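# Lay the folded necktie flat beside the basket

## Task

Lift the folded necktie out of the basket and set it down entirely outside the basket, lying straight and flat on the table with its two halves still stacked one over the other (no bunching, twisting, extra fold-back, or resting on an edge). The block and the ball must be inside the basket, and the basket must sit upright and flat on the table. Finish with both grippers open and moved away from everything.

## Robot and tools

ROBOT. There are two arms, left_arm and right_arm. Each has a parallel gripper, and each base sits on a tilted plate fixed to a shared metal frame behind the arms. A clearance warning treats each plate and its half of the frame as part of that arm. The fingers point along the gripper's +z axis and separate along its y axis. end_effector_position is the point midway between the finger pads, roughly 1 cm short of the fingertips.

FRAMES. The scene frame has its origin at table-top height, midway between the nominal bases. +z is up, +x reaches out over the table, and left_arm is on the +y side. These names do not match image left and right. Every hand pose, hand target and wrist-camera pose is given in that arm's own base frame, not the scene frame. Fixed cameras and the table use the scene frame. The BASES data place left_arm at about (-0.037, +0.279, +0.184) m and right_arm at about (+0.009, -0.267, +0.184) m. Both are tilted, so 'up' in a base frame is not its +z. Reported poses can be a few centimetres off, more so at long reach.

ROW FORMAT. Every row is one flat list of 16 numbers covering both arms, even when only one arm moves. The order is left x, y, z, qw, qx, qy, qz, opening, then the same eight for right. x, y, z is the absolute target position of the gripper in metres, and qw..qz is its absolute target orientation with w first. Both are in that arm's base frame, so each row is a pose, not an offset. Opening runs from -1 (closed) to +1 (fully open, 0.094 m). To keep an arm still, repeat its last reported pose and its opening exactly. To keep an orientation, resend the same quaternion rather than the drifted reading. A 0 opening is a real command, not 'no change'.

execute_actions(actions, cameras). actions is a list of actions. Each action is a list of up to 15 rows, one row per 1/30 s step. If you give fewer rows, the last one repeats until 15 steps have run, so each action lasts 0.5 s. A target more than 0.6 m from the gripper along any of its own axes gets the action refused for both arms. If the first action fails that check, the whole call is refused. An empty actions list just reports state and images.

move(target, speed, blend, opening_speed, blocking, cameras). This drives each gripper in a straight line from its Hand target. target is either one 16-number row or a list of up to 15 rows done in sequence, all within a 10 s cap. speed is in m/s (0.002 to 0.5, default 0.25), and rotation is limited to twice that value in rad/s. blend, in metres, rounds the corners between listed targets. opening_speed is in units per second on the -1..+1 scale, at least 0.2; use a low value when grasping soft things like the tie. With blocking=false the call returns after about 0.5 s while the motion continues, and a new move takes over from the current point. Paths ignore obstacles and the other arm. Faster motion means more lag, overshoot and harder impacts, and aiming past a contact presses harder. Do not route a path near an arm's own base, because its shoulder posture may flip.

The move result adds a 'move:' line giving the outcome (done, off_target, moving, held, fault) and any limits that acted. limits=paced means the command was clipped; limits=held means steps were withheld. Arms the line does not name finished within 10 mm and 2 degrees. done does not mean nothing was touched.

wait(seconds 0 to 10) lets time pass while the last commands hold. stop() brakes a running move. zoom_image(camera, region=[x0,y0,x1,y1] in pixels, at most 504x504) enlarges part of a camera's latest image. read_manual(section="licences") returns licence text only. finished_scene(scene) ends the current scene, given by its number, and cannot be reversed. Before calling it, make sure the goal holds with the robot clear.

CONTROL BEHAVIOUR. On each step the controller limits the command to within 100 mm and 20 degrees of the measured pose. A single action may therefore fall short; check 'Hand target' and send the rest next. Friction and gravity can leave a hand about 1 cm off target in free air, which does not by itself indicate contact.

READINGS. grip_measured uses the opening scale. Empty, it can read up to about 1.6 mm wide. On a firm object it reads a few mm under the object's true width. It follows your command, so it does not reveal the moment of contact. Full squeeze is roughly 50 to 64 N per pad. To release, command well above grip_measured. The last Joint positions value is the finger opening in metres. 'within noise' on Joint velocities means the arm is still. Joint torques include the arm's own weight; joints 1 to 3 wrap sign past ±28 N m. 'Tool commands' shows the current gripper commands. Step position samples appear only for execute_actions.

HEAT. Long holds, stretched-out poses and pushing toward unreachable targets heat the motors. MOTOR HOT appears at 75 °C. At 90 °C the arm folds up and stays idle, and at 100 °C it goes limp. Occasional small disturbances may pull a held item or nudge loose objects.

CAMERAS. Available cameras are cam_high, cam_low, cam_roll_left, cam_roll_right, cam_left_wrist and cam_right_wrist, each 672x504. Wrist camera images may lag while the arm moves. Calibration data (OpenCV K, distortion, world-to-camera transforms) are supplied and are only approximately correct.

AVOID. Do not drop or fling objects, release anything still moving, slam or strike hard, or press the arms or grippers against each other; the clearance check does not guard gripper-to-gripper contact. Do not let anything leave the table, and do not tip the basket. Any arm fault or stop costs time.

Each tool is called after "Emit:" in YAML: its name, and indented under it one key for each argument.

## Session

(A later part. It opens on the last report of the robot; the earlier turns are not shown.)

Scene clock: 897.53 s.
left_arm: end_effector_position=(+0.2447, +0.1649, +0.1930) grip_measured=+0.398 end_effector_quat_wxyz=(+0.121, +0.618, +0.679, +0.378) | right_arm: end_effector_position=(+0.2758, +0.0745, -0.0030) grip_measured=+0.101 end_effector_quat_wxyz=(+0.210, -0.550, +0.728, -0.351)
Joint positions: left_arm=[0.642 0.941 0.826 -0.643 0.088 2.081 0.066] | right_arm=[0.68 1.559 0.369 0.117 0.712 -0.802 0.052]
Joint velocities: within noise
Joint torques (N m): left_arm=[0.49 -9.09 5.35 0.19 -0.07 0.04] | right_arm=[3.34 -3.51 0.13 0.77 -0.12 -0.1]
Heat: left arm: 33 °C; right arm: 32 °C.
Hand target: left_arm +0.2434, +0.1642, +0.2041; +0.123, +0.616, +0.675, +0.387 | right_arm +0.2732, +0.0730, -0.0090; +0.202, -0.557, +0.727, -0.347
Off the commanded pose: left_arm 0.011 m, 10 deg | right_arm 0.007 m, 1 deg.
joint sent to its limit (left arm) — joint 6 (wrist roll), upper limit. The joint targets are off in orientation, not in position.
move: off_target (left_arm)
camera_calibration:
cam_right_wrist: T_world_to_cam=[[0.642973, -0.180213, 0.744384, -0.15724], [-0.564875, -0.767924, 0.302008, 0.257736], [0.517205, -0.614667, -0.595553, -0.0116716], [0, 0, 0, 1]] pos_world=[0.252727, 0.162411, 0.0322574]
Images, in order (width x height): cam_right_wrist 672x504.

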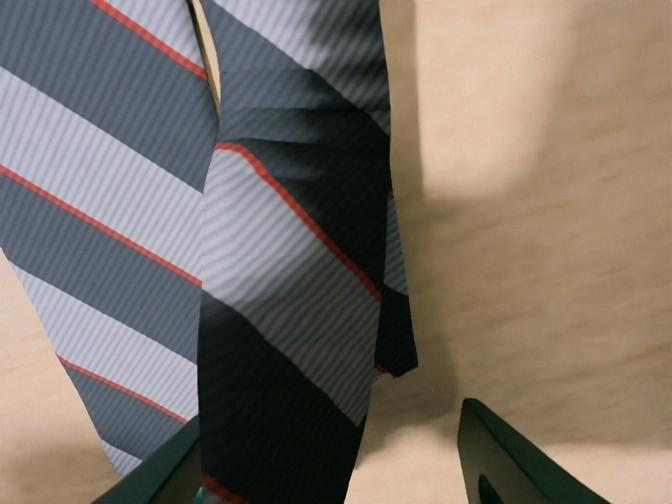

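Emit:
move:
  target: [0.2430,0.1647,0.2043,0.1394,0.6741,0.6204,0.3779,0.4,0.2735,0.0731,-0.0091,-0.2025,0.5574,-0.7266,0.3474,-1.0]
  speed: 0.05
  opening_speed: 0.8
  cameras: ["cam_right_wrist"]

Emit:
move:
  target: [0.2430,0.1647,0.2043,0.1394,0.6741,0.6204,0.3779,0.4,0.2190,0.0953,0.0451,-0.2025,0.5574,-0.7266,0.3474,-1.0]
  speed: 0.08
  cameras: ["cam_right_wrist","cam_roll_left","cam_roll_right","cam_high"]

Scene clock: 903.00 s.
left_arm: end_effector_position=(+0.2447, +0.1649, +0.1930) grip_measured=+0.398 end_effector_quat_wxyz=(+0.121, +0.618, +0.679, +0.378) | right_arm: end_effector_position=(+0.2759, +0.0749, -0.0030) grip_measured=-0.982 end_effector_quat_wxyz=(+0.210, -0.550, +0.728, -0.350)
Joint positions: left_arm=[0.642 0.941 0.826 -0.643 0.088 2.081 0.066] | right_arm=[0.68 1.559 0.369 0.118 0.71 -0.802 0.001]
Joint velocities: within noise
Joint torques (N m): left_arm=[0.49 -9.1 5.34 0.18 -0.06 0.05] | right_arm=[3.32 -3.54 0.13 0.77 -0.11 -0.07]
Heat: left arm: 33 °C; right arm: 32 °C.
Hand target: left_arm +0.2434, +0.1642, +0.2041; +0.123, +0.616, +0.675, +0.387 | right_arm +0.2733, +0.0731, -0.0090; +0.202, -0.557, +0.727, -0.347
Off the commanded pose: left_arm 0.011 m, 10 deg | right_arm 0.007 m, 1 deg.
joint sent to its limit (left arm) — joint 6 (wrist roll), upper limit. The joint targets are off in orientation, not in position.
move: off_target (left_arm)
camera_calibration:
cam_right_wrist: T_world_to_cam=[[0.64332, -0.180337, 0.744055, -0.157295], [-0.563875, -0.768994, 0.301153, 0.25787], [0.517865, -0.613292, -0.596397, -0.0118244], [0, 0, 0, 1]] pos_world=[0.252721, 0.162682, 0.0323258]
Images, in order (width x height): cam_right_wrist 672x504.

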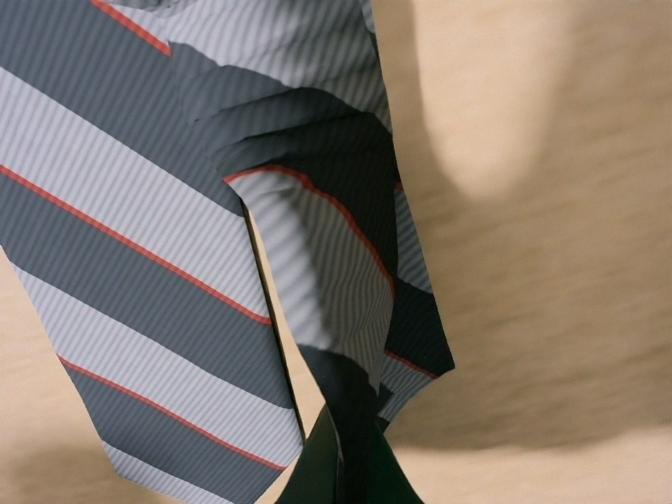

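Scene clock: 904.90 s.
left_arm: end_effector_position=(+0.2447, +0.1649, +0.1930) grip_measured=+0.398 end_effector_quat_wxyz=(+0.121, +0.618, +0.679, +0.378) | right_arm: end_effector_position=(+0.2187, +0.0905, +0.0403) grip_measured=-0.982 end_effector_quat_wxyz=(+0.195, -0.558, +0.727, -0.348)
Joint positions: left_arm=[0.642 0.941 0.826 -0.643 0.088 2.081 0.066] | right_arm=[0.957 1.303 0.46 -0.509 0.799 -0.445 0.001]
Joint velocities: within noise
Joint torques (N m): left_arm=[0.5 -9.09 5.35 0.19 -0.07 0.05] | right_arm=[4.52 -3.67 4.33 0.33 0.05 0.16]
Heat: left arm: 33 °C; right arm: 32 °C.
Hand target: left_arm +0.2434, +0.1642, +0.2041; +0.123, +0.616, +0.675, +0.387 | right_arm +0.2192, +0.0952, +0.0450; +0.203, -0.557, +0.726, -0.347
Off the commanded pose: left_arm 0.011 m, 10 deg | right_arm 0.007 m, 1 deg.
joint sent to its limit (left arm) — joint 6 (wrist roll), upper limit. The joint targets are off in orientation, not in position.
move: off_target (left_arm)
camera_calibration:
cam_right_wrist: T_world_to_cam=[[0.665335, -0.165587, 0.72795, -0.15541], [-0.552319, -0.765212, 0.330748, 0.220501], [0.502268, -0.622119, -0.600579, 0.05757], [0, 0, 0, 1]] pos_world=[0.196271, 0.178812, 0.074776]
Images, in order (width x height): cam_high 672x504, cam_roll_left 672x504, cam_roll_right 672x504, cam_right_wrist 672x504.

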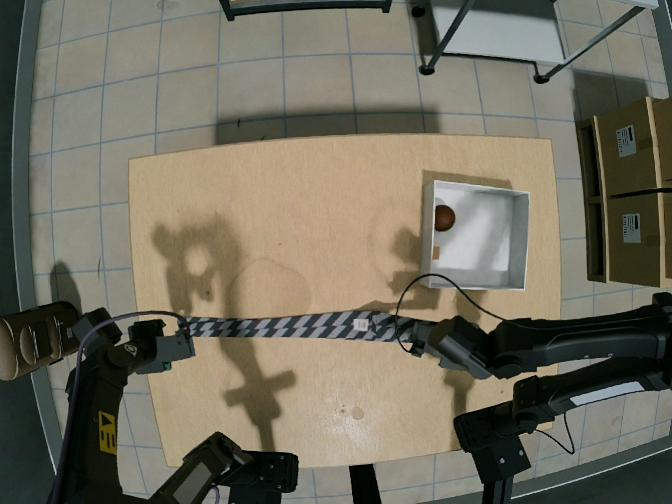

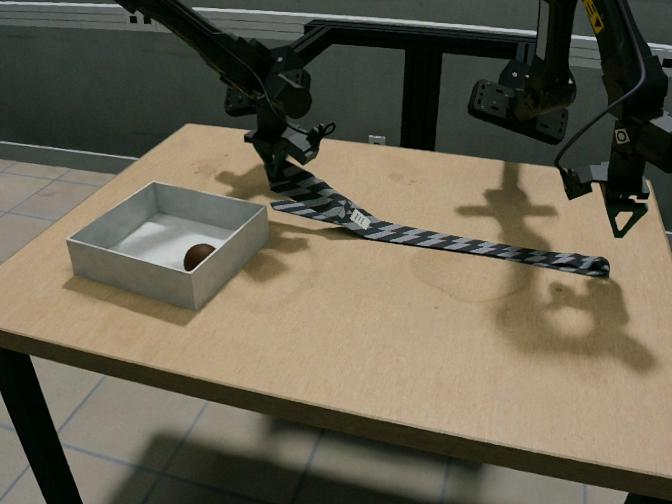

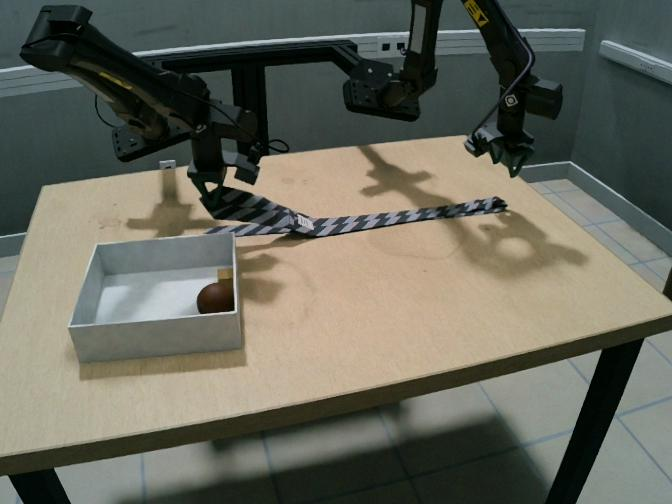

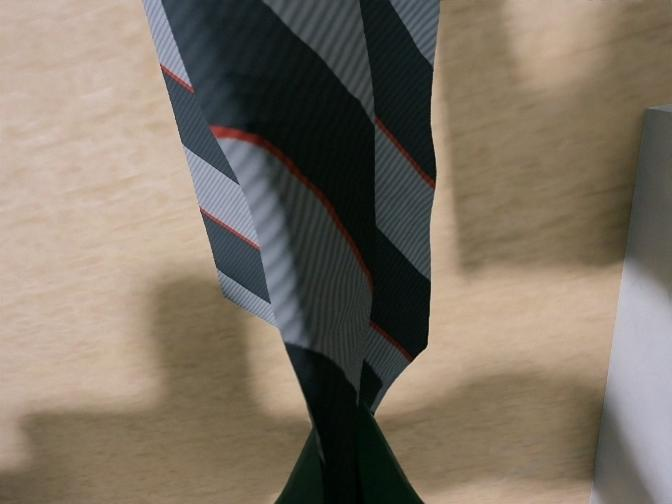

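Emit:
move:
  target: [0.2430,0.1647,0.2043,0.1394,0.6741,0.6204,0.3779,0.4,0.2259,0.0744,-0.0014,-0.1727,0.6166,-0.6774,0.3626,-1.0]
  speed: 0.06

Scene clock: 920.30 s.
left_arm: end_effector_position=(+0.2447, +0.1649, +0.1930) grip_measured=+0.398 end_effector_quat_wxyz=(+0.121, +0.618, +0.679, +0.378) | right_arm: end_effector_position=(+0.2279, +0.0755, +0.0038) grip_measured=-0.982 end_effector_quat_wxyz=(+0.178, -0.610, +0.679, -0.367)
Joint positions: left_arm=[0.642 0.941 0.826 -0.643 0.088 2.081 0.066] | right_arm=[0.869 1.398 0.307 -0.147 0.787 -0.734 0.001]
Joint velocities: within noise
Joint torques (N m): left_arm=[0.49 -9.07 5.35 0.19 -0.07 0.04] | right_arm=[2.77 -2.55 1.05 0.75 -0.11 -0.09]
Heat: left arm: 33 °C; right arm: 31 °C.
Hand target: left_arm +0.2434, +0.1642, +0.2041; +0.123, +0.616, +0.675, +0.387 | right_arm +0.2257, +0.0744, -0.0012; +0.173, -0.616, +0.677, -0.363
Off the commanded pose: left_arm 0.011 m, 10 deg | right_arm 0.006 m, 1 deg.
joint sent to its limit (left arm) — joint 6 (wrist roll), upper limit. The joint targets are off in orientation, not in position.
move: off_target (left_arm)
camera_calibration:
cam_left_wrist: T_world_to_cam=[[-0.738961, 0.0500694, -0.671885, 0.30235], [-0.471434, 0.674019, 0.568726, -0.0693191], [0.481339, 0.737016, -0.474469, -0.0609404], [0, 0, 0, 1]] pos_world=[0.220079, 0.0764979, 0.213654]
cam_right_wrist: T_world_to_cam=[[0.690842, -0.0183742, 0.722772, -0.154296], [-0.459036, -0.783492, 0.418839, 0.205992], [0.55859, -0.621131, -0.549703, 0.0086176], [0, 0, 0, 1]] pos_world=[0.196338, 0.16391, 0.0299804]

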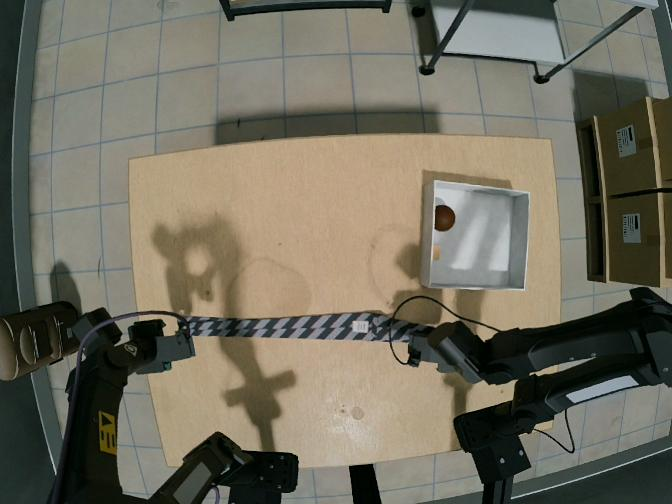

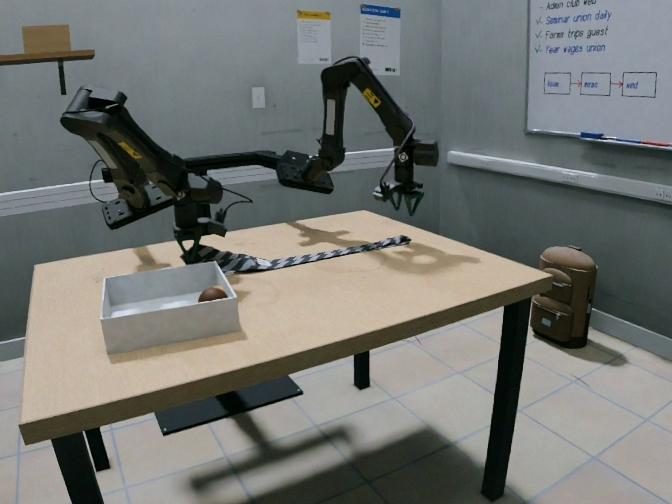

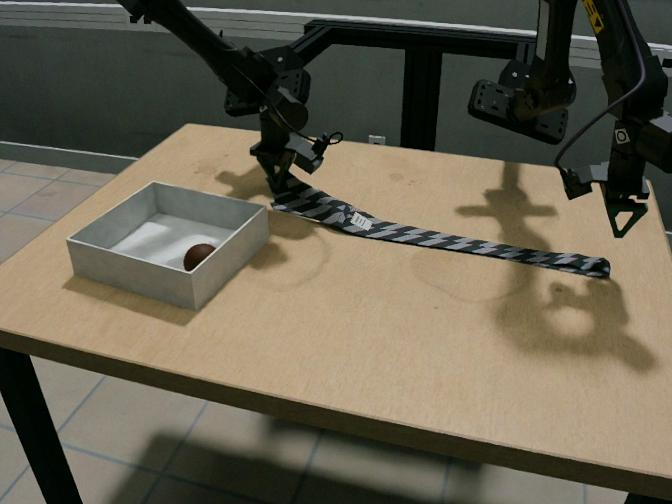

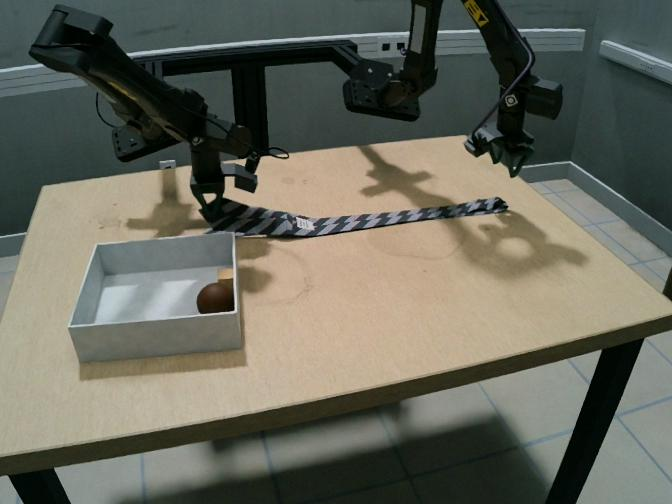

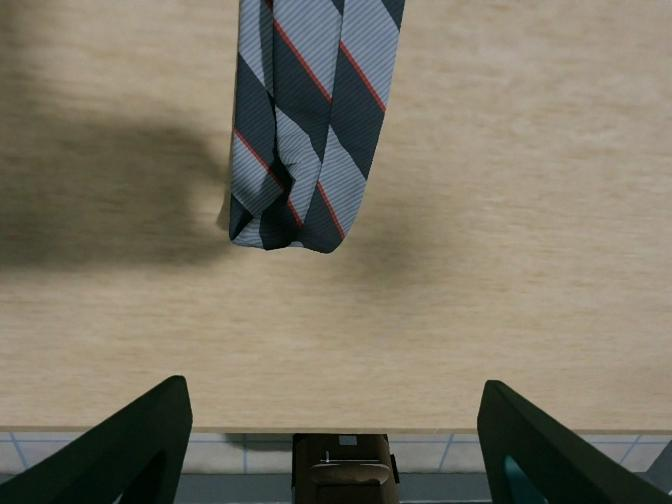

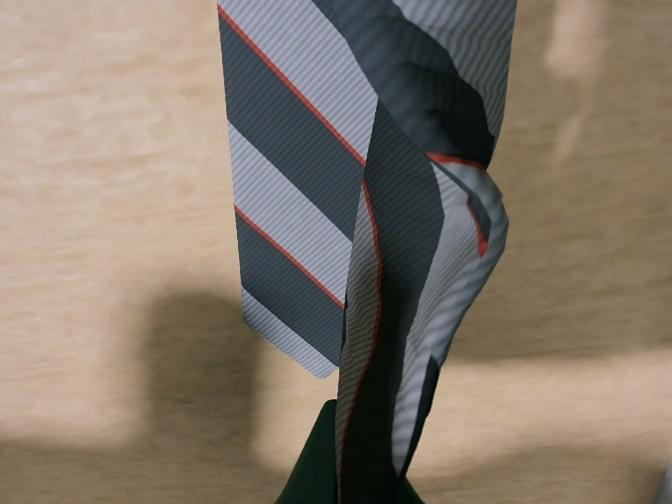

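Emit:
move:
  target: [0.2430,0.1647,0.2043,0.1394,0.6741,0.6204,0.3779,0.4,0.2120,0.0450,0.0099,-0.1727,0.6166,-0.6774,0.3626,-1.0]
  speed: 0.06
  cameras: ["cam_right_wrist","cam_roll_left","cam_roll_right","cam_high"]

Scene clock: 927.57 s.
left_arm: end_effector_position=(+0.2447, +0.1649, +0.1930) grip_measured=+0.398 end_effector_quat_wxyz=(+0.121, +0.618, +0.679, +0.378) | right_arm: end_effector_position=(+0.2167, +0.0483, +0.0135) grip_measured=-0.982 end_effector_quat_wxyz=(+0.183, -0.608, +0.680, -0.366)
Joint positions: left_arm=[0.642 0.941 0.826 -0.643 0.088 2.081 0.066] | right_arm=[0.802 1.168 0.215 -0.215 0.763 -0.82 0.001]
Joint velocities: within noise
Joint torques (N m): left_arm=[0.5 -9.11 5.34 0.19 -0.07 0.05] | right_arm=[1.51 -3.55 1.37 0.44 -0.1 -0.07]
Heat: left arm: 33 °C; right arm: 31 °C.
Hand target: left_arm +0.2434, +0.1642, +0.2041; +0.123, +0.616, +0.675, +0.387 | right_arm +0.2122, +0.0450, +0.0098; +0.173, -0.616, +0.677, -0.363
Off the commanded pose: left_arm 0.011 m, 10 deg | right_arm 0.007 m, 2 deg.
joint sent to its limit (left arm) — joint 6 (wrist roll), upper limit. The joint targets are off in orientation, not in position.
move: off_target (left_arm)
camera_calibration:
cam_right_wrist: T_world_to_cam=[[0.68636, -0.0245712, 0.726847, -0.152919], [-0.462298, -0.786262, 0.409967, 0.176392], [0.561419, -0.617404, -0.551018, 0.00252957], [0, 0, 0, 1]] pos_world=[0.185083, 0.136495, 0.0402273]
Images, in order (width x height): cam_high 672x504, cam_roll_left 672x504, cam_roll_right 672x504, cam_right_wrist 672x504.

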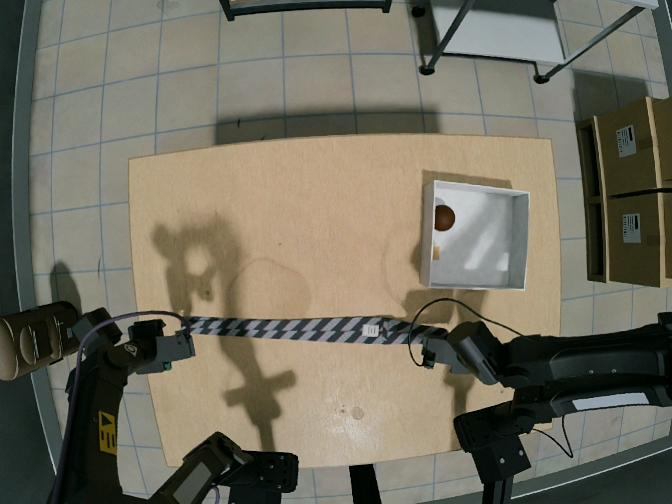

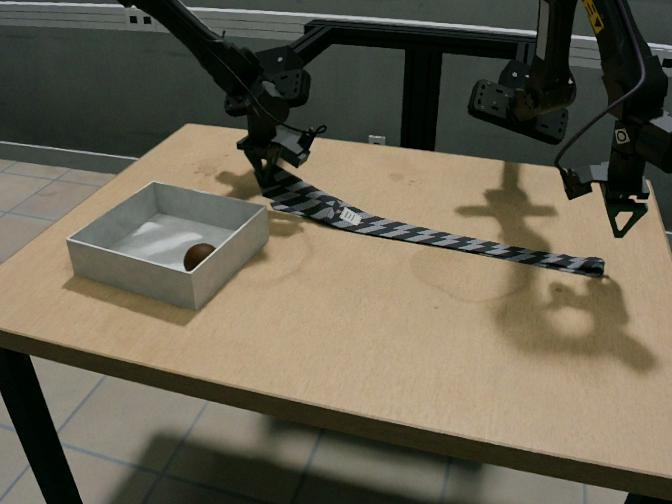

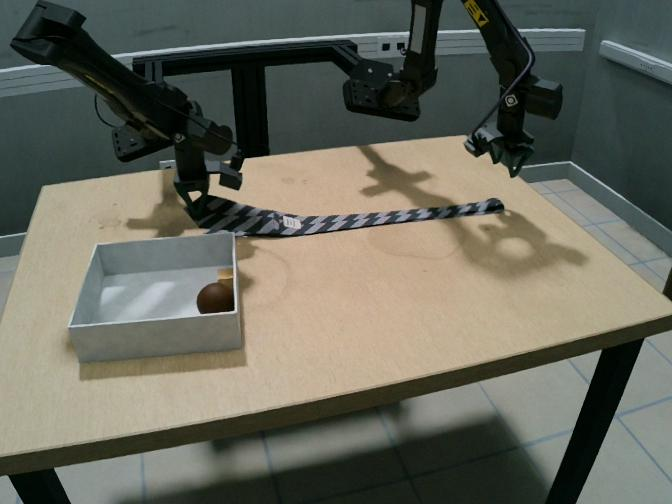

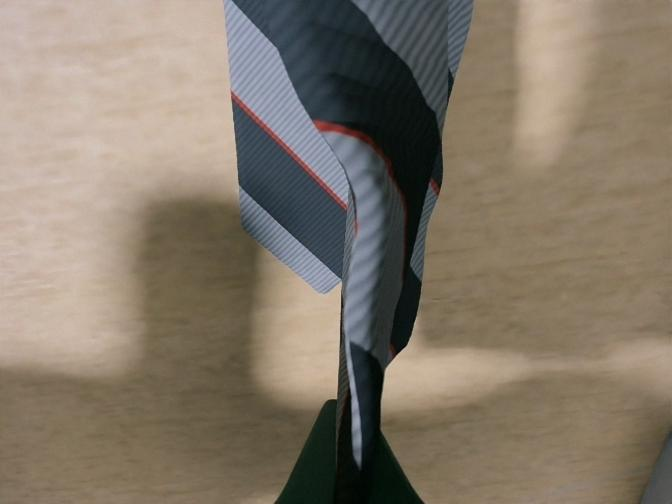

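Emit:
move:
  target:
    - [0.2430,0.1647,0.2043,0.1394,0.6741,0.6204,0.3779,0.4,0.2019,0.0752,-0.0110,-0.1727,0.6166,-0.6774,0.3626,-1.0]
    - [0.2430,0.1647,0.2043,0.1394,0.6741,0.6204,0.3779,0.4,0.2305,0.0635,-0.0394,-0.1727,0.6166,-0.6774,0.3626,-1.0]
    - [0.2430,0.1647,0.2043,0.1394,0.6741,0.6204,0.3779,0.4,0.2305,0.0635,-0.0394,-0.1727,0.6166,-0.6774,0.3626,0.0]
    - [0.2430,0.1647,0.2043,0.1394,0.6741,0.6204,0.3779,0.4,0.1692,0.0884,0.0214,-0.1727,0.6166,-0.6774,0.3626,0.1]
  speed: 0.08
  opening_speed: 1.5

Scene clock: 943.47 s.
left_arm: end_effector_position=(+0.2447, +0.1649, +0.1930) grip_measured=+0.398 end_effector_quat_wxyz=(+0.121, +0.618, +0.679, +0.378) | right_arm: end_effector_position=(+0.1693, +0.0843, +0.0187) grip_measured=+0.099 end_effector_quat_wxyz=(+0.170, -0.615, +0.680, -0.361)
Joint positions: left_arm=[0.642 0.941 0.826 -0.643 0.088 2.081 0.066] | right_arm=[1.216 1.321 0.372 -0.664 0.821 -0.237 0.052]
Joint velocities: within noise
Joint torques (N m): left_arm=[0.5 -9.09 5.34 0.19 -0.07 0.04] | right_arm=[4.04 -1.17 4.82 0.39 0.06 0.15]
Heat: left arm: 34 °C; right arm: 31 °C.
Hand target: left_arm +0.2434, +0.1642, +0.2041; +0.123, +0.616, +0.675, +0.387 | right_arm +0.1693, +0.0885, +0.0213; +0.173, -0.617, +0.677, -0.362
Off the commanded pose: left_arm 0.011 m, 10 deg | right_arm 0.005 m, 0 deg.
joint sent to its limit (left arm) — joint 6 (wrist roll), upper limit. The joint targets are off in orientation, not in position.
move: off_target (left_arm)
camera_calibration:
cam_left_wrist: T_world_to_cam=[[-0.738961, 0.0500694, -0.671885, 0.30235], [-0.471434, 0.674019, 0.568726, -0.0693191], [0.481339, 0.737016, -0.474469, -0.0609404], [0, 0, 0, 1]] pos_world=[0.220079, 0.0764979, 0.213654]
cam_right_wrist: T_world_to_cam=[[0.706705, -0.0134044, 0.707381, -0.127302], [-0.447181, -0.78325, 0.431912, 0.177445], [0.548267, -0.621562, -0.559521, 0.0570043], [0, 0, 0, 1]] pos_world=[0.138062, 0.172709, 0.0453057]

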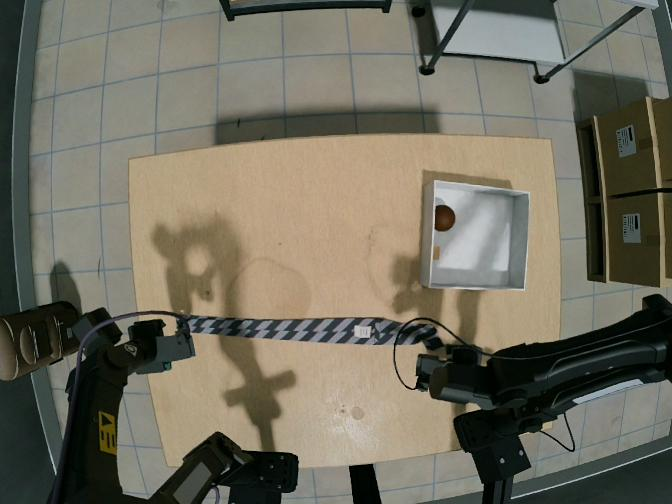

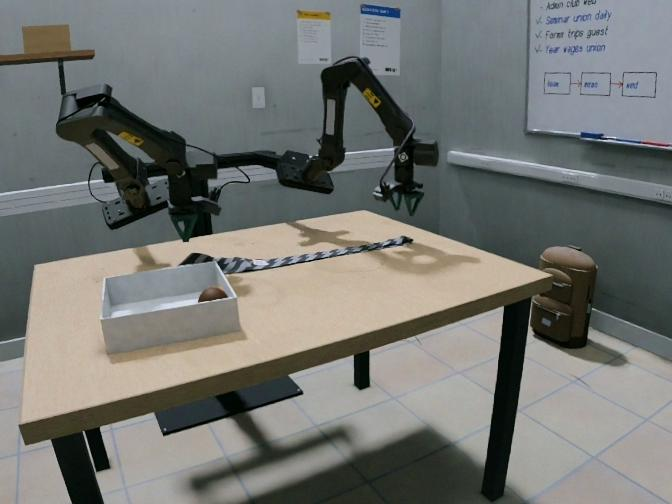

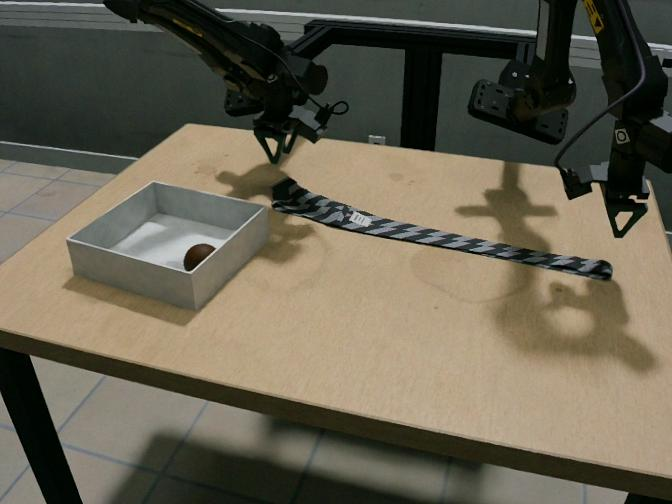

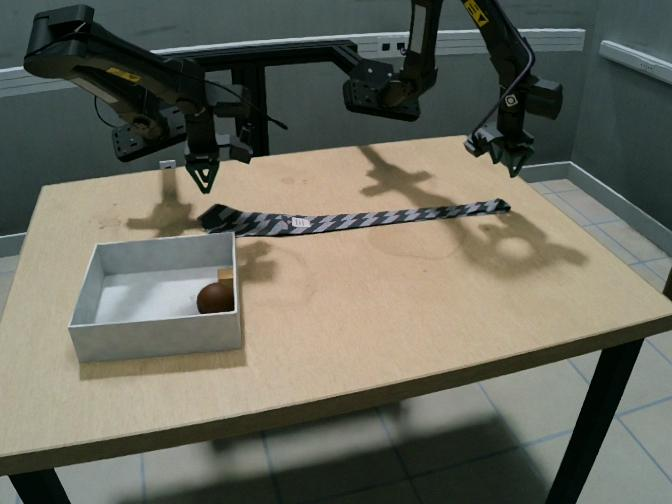

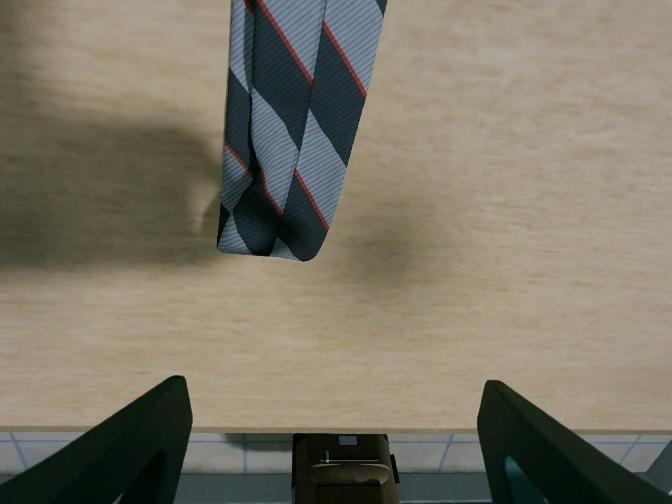

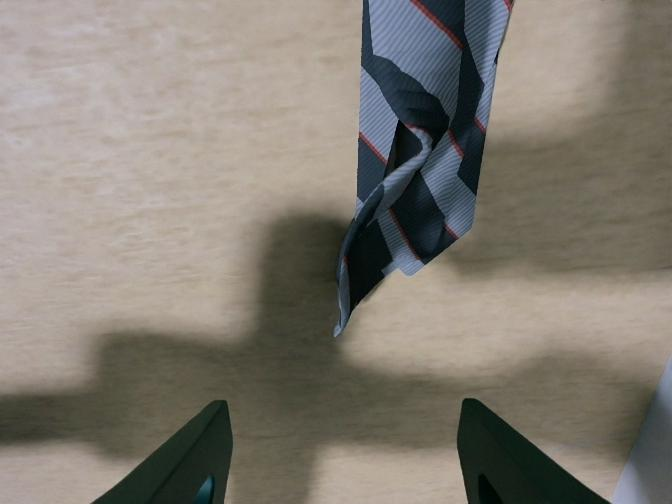

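Emit:
zoom_image:
  camera: "cam_right_wrist"
  region: [300, 0, 540, 360]

Scaled by 1.400 from the camera's 672x504 image, which has a finer 960x720 frame.

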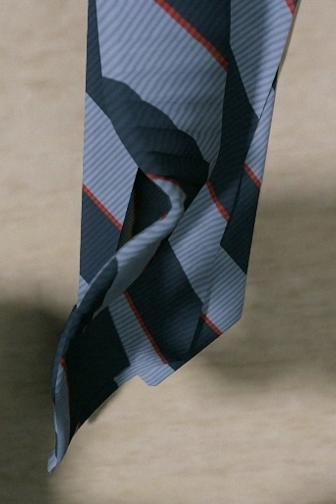

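Emit:
zoom_image:
  camera: "cam_roll_left"
  region: [250, 160, 350, 240]

Emit:
zoom_image:
  camera: "cam_roll_right"
  region: [180, 180, 300, 260]

Emit:
move:
  target: [0.2430,0.1647,0.2043,0.1394,0.6741,0.6204,0.3779,0.4,0.1860,0.0560,0.0026,-0.1727,0.6166,-0.6774,0.3626,1.0]
  speed: 0.1
  cameras: ["cam_right_wrist"]

Emit:
zoom_image:
  camera: "cam_right_wrist"
  region: [200, 0, 560, 400]

Scaled by 5.040 from the camera's 672x504 image, which has a finer 960x720 frame.

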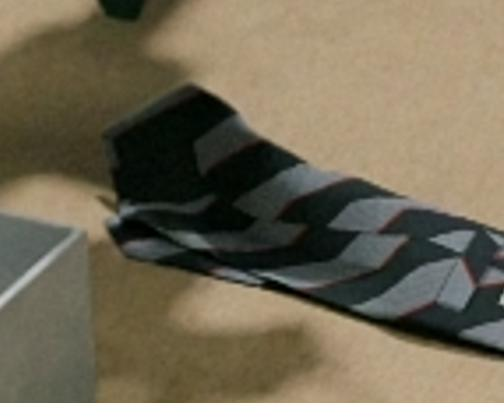

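Scaled by 4.200 from the camera's 672x504 image, which has a finer 960x720 frame.

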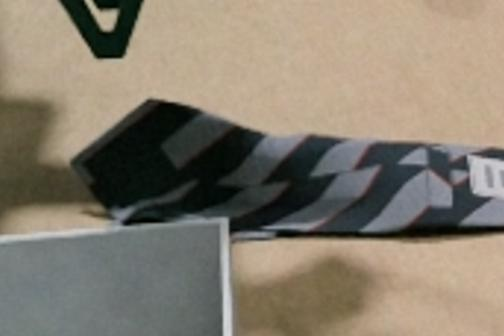

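Scene clock: 951.23 s.
left_arm: end_effector_position=(+0.2447, +0.1649, +0.1930) grip_measured=+0.398 end_effector_quat_wxyz=(+0.121, +0.618, +0.679, +0.378) | right_arm: end_effector_position=(+0.1869, +0.0560, +0.0048) grip_measured=+0.999 end_effector_quat_wxyz=(+0.171, -0.614, +0.677, -0.368)
Joint positions: left_arm=[0.642 0.941 0.826 -0.643 0.088 2.081 0.066] | right_arm=[1.018 1.228 0.228 -0.405 0.823 -0.527 0.094]
Joint velocities: within noise
Joint torques (N m): left_arm=[0.49 -9.09 5.35 0.19 -0.07 0.05] | right_arm=[1.8 -2.86 1.68 0.73 -0.08 -0.08]
Heat: left arm: 34 °C; right arm: 31 °C.
Hand target: left_arm +0.2434, +0.1642, +0.2041; +0.123, +0.616, +0.675, +0.387 | right_arm +0.1859, +0.0560, +0.0027; +0.173, -0.616, +0.677, -0.363
Off the commanded pose: left_arm 0.011 m, 10 deg | right_arm 0.002 m, 1 deg.
joint sent to its limit (left arm) — joint 6 (wrist roll), upper limit. The joint targets are off in orientation, not in position.
move: off_target (left_arm)
camera_calibration:
cam_right_wrist: T_world_to_cam=[[0.698799, -0.00747086, 0.715279, -0.129154], [-0.452816, -0.778707, 0.43425, 0.169977], [0.553749, -0.627343, -0.547543, 0.0212234], [0, 0, 0, 1]] pos_world=[0.155468, 0.144712, 0.0301893]
Images, in order (width x height): cam_right_wrist 672x504.

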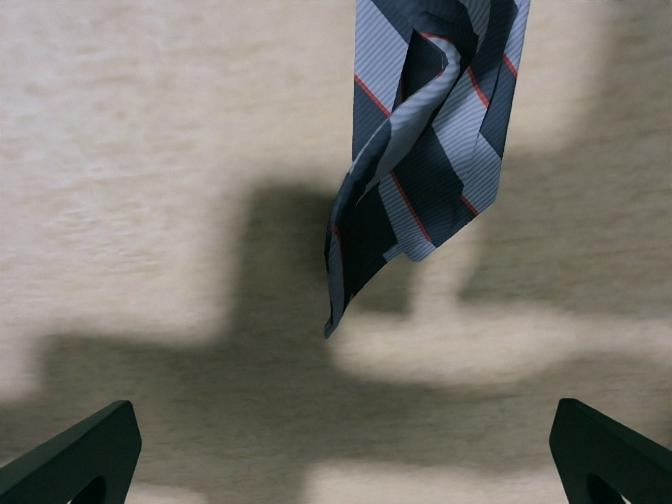

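Scaled by 1.260 from the camera's 672x504 image, which has a finer 960x720 frame.

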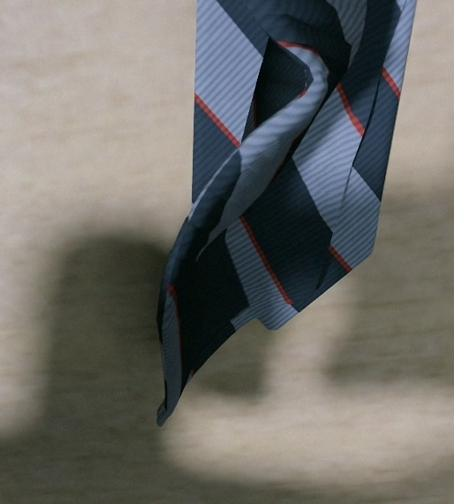

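Emit:
move:
  target:
    - [0.2430,0.1647,0.2043,0.1394,0.6741,0.6204,0.3779,0.4,0.2248,0.1027,0.0155,0.0527,0.8861,-0.2323,0.3982,-0.2]
    - [0.2430,0.1647,0.2043,0.1394,0.6741,0.6204,0.3779,0.4,0.2575,0.0894,-0.0170,0.0527,0.8861,-0.2323,0.3982,-0.2]
  speed: 0.12
  cameras: ["cam_right_wrist","cam_roll_left","cam_roll_right"]

Scene clock: 969.37 s.
left_arm: end_effector_position=(+0.2447, +0.1649, +0.1930) grip_measured=+0.398 end_effector_quat_wxyz=(+0.121, +0.618, +0.679, +0.378) | right_arm: end_effector_position=(+0.2606, +0.0921, -0.0102) grip_measured=-0.199 end_effector_quat_wxyz=(+0.046, +0.880, -0.239, +0.408)
Joint positions: left_arm=[0.642 0.941 0.826 -0.643 0.088 2.081 0.066] | right_arm=[0.797 1.605 0.381 0.062 0.762 -1.981 0.038]
Joint velocities: within noise
Joint torques (N m): left_arm=[0.47 -9.09 5.34 0.19 -0.07 0.05] | right_arm=[3.63 -3.33 0.39 0.72 -0.13 -0.1]
Heat: left arm: 34 °C; right arm: 31 °C.
Hand target: left_arm +0.2434, +0.1642, +0.2041; +0.123, +0.616, +0.675, +0.387 | right_arm +0.2574, +0.0895, -0.0166; +0.053, +0.886, -0.232, +0.398
Off the commanded pose: left_arm 0.011 m, 10 deg | right_arm 0.008 m, 2 deg.
joint sent to its limit (left arm) — joint 6 (wrist roll), upper limit. The joint targets are off in orientation, not in position.
move: off_target (left_arm)
camera_calibration:
cam_right_wrist: T_world_to_cam=[[0.476343, 0.86841, 0.137704, -0.19827], [0.23728, -0.277764, 0.930884, 0.016994], [0.846638, -0.410746, -0.338367, -0.0993621], [0, 0, 0, 1]] pos_world=[0.174536, 0.136087, -0.0221378]
Images, in order (width x height): cam_roll_left 672x504, cam_roll_right 672x504, cam_right_wrist 672x504.

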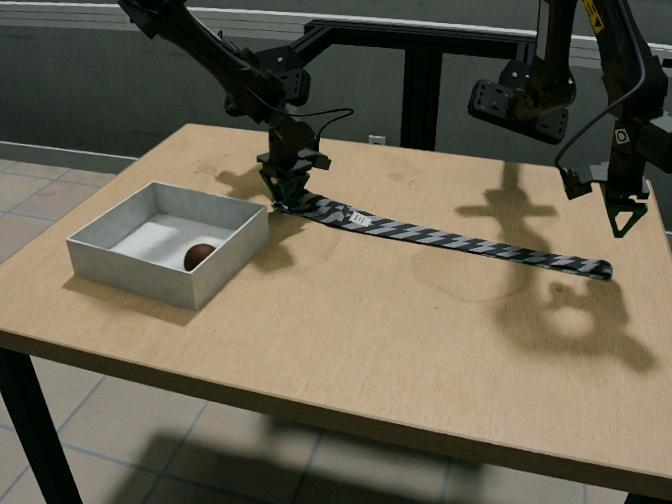

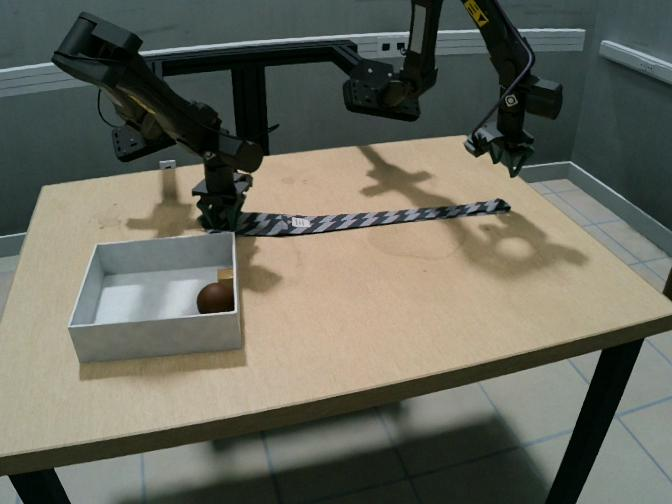

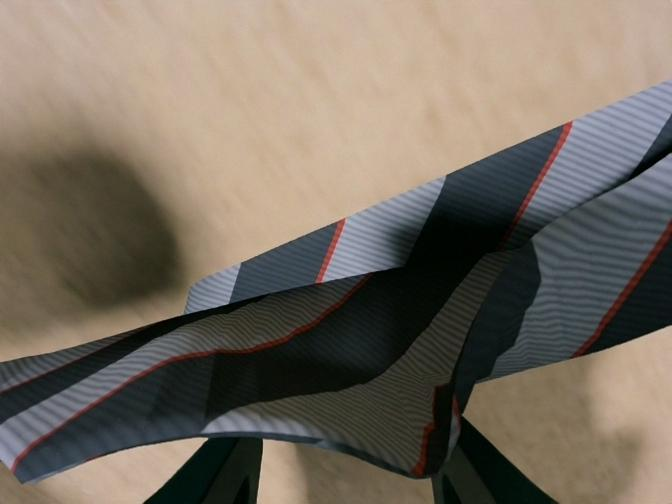

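Emit:
move:
  target:
    - [0.2430,0.1647,0.2043,0.1394,0.6741,0.6204,0.3779,0.4,0.2213,0.0832,-0.0509,0.0527,0.8861,-0.2323,0.3982,-0.2]
    - [0.2430,0.1647,0.2043,0.1394,0.6741,0.6204,0.3779,0.4,0.2281,0.0804,-0.0577,0.0527,0.8861,-0.2323,0.3982,-0.2]
  speed: 0.1
  cameras: ["cam_right_wrist","cam_roll_left","cam_roll_right"]

Scene clock: 973.17 s.
left_arm: end_effector_position=(+0.2447, +0.1649, +0.1930) grip_measured=+0.398 end_effector_quat_wxyz=(+0.121, +0.618, +0.679, +0.378) | right_arm: end_effector_position=(+0.2301, +0.0844, -0.0540) grip_measured=-0.199 end_effector_quat_wxyz=(+0.045, +0.883, -0.237, +0.402)
Joint positions: left_arm=[0.642 0.941 0.826 -0.643 0.088 2.081 0.066] | right_arm=[0.885 1.803 0.262 0.298 0.782 -1.869 0.038]
Joint velocities: within noise
Joint torques (N m): left_arm=[0.5 -9.1 5.35 0.19 -0.07 0.05] | right_arm=[3.89 -2.97 -0.54 0.71 -0.03 -0.1]
Heat: left arm: 34 °C; right arm: 31 °C.
Hand target: left_arm +0.2434, +0.1642, +0.2041; +0.123, +0.616, +0.675, +0.387 | right_arm +0.2280, +0.0805, -0.0575; +0.053, +0.886, -0.232, +0.398
Off the commanded pose: left_arm 0.011 m, 10 deg | right_arm 0.006 m, 1 deg.
joint sent to its limit (left arm) — joint 6 (wrist roll), upper limit. The joint targets are off in orientation, not in position.
move: off_target (left_arm)
camera_calibration:
cam_right_wrist: T_world_to_cam=[[0.472832, 0.870626, 0.135799, -0.170509], [0.249169, -0.279933, 0.92712, 0.0601337], [0.845189, -0.404535, -0.349294, -0.0922499], [0, 0, 0, 1]] pos_world=[0.143607, 0.127964, -0.0648186]
Images, in order (width x height): cam_roll_left 672x504, cam_roll_right 672x504, cam_right_wrist 672x504.

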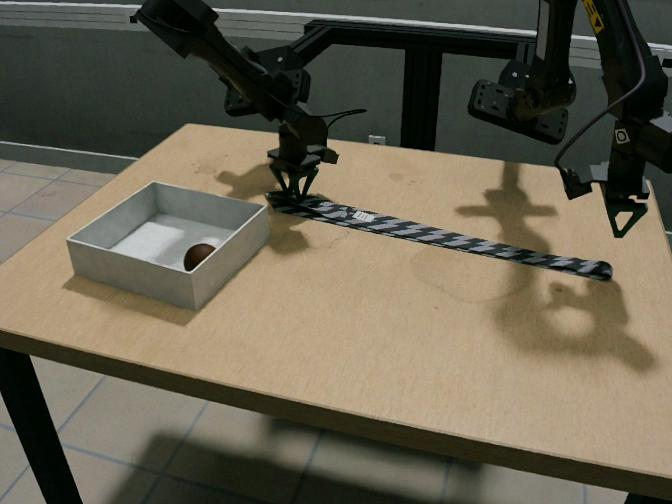

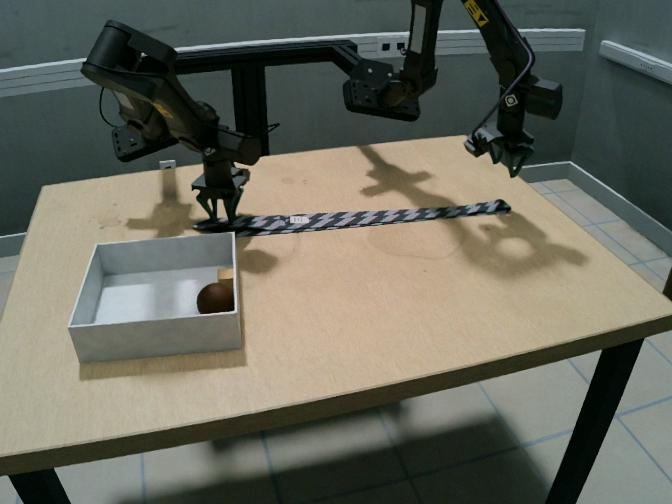

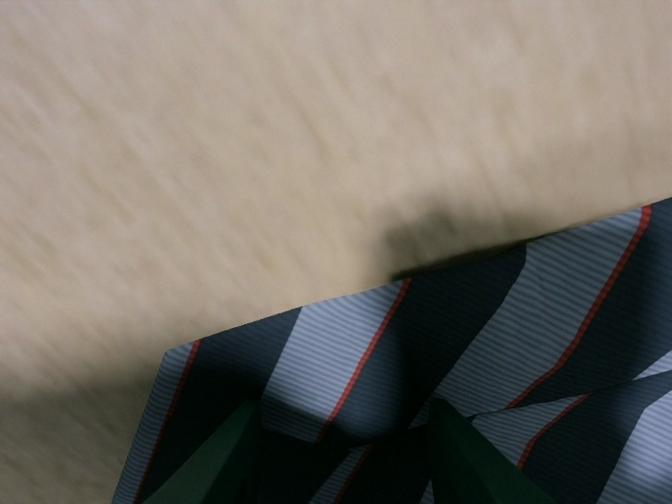

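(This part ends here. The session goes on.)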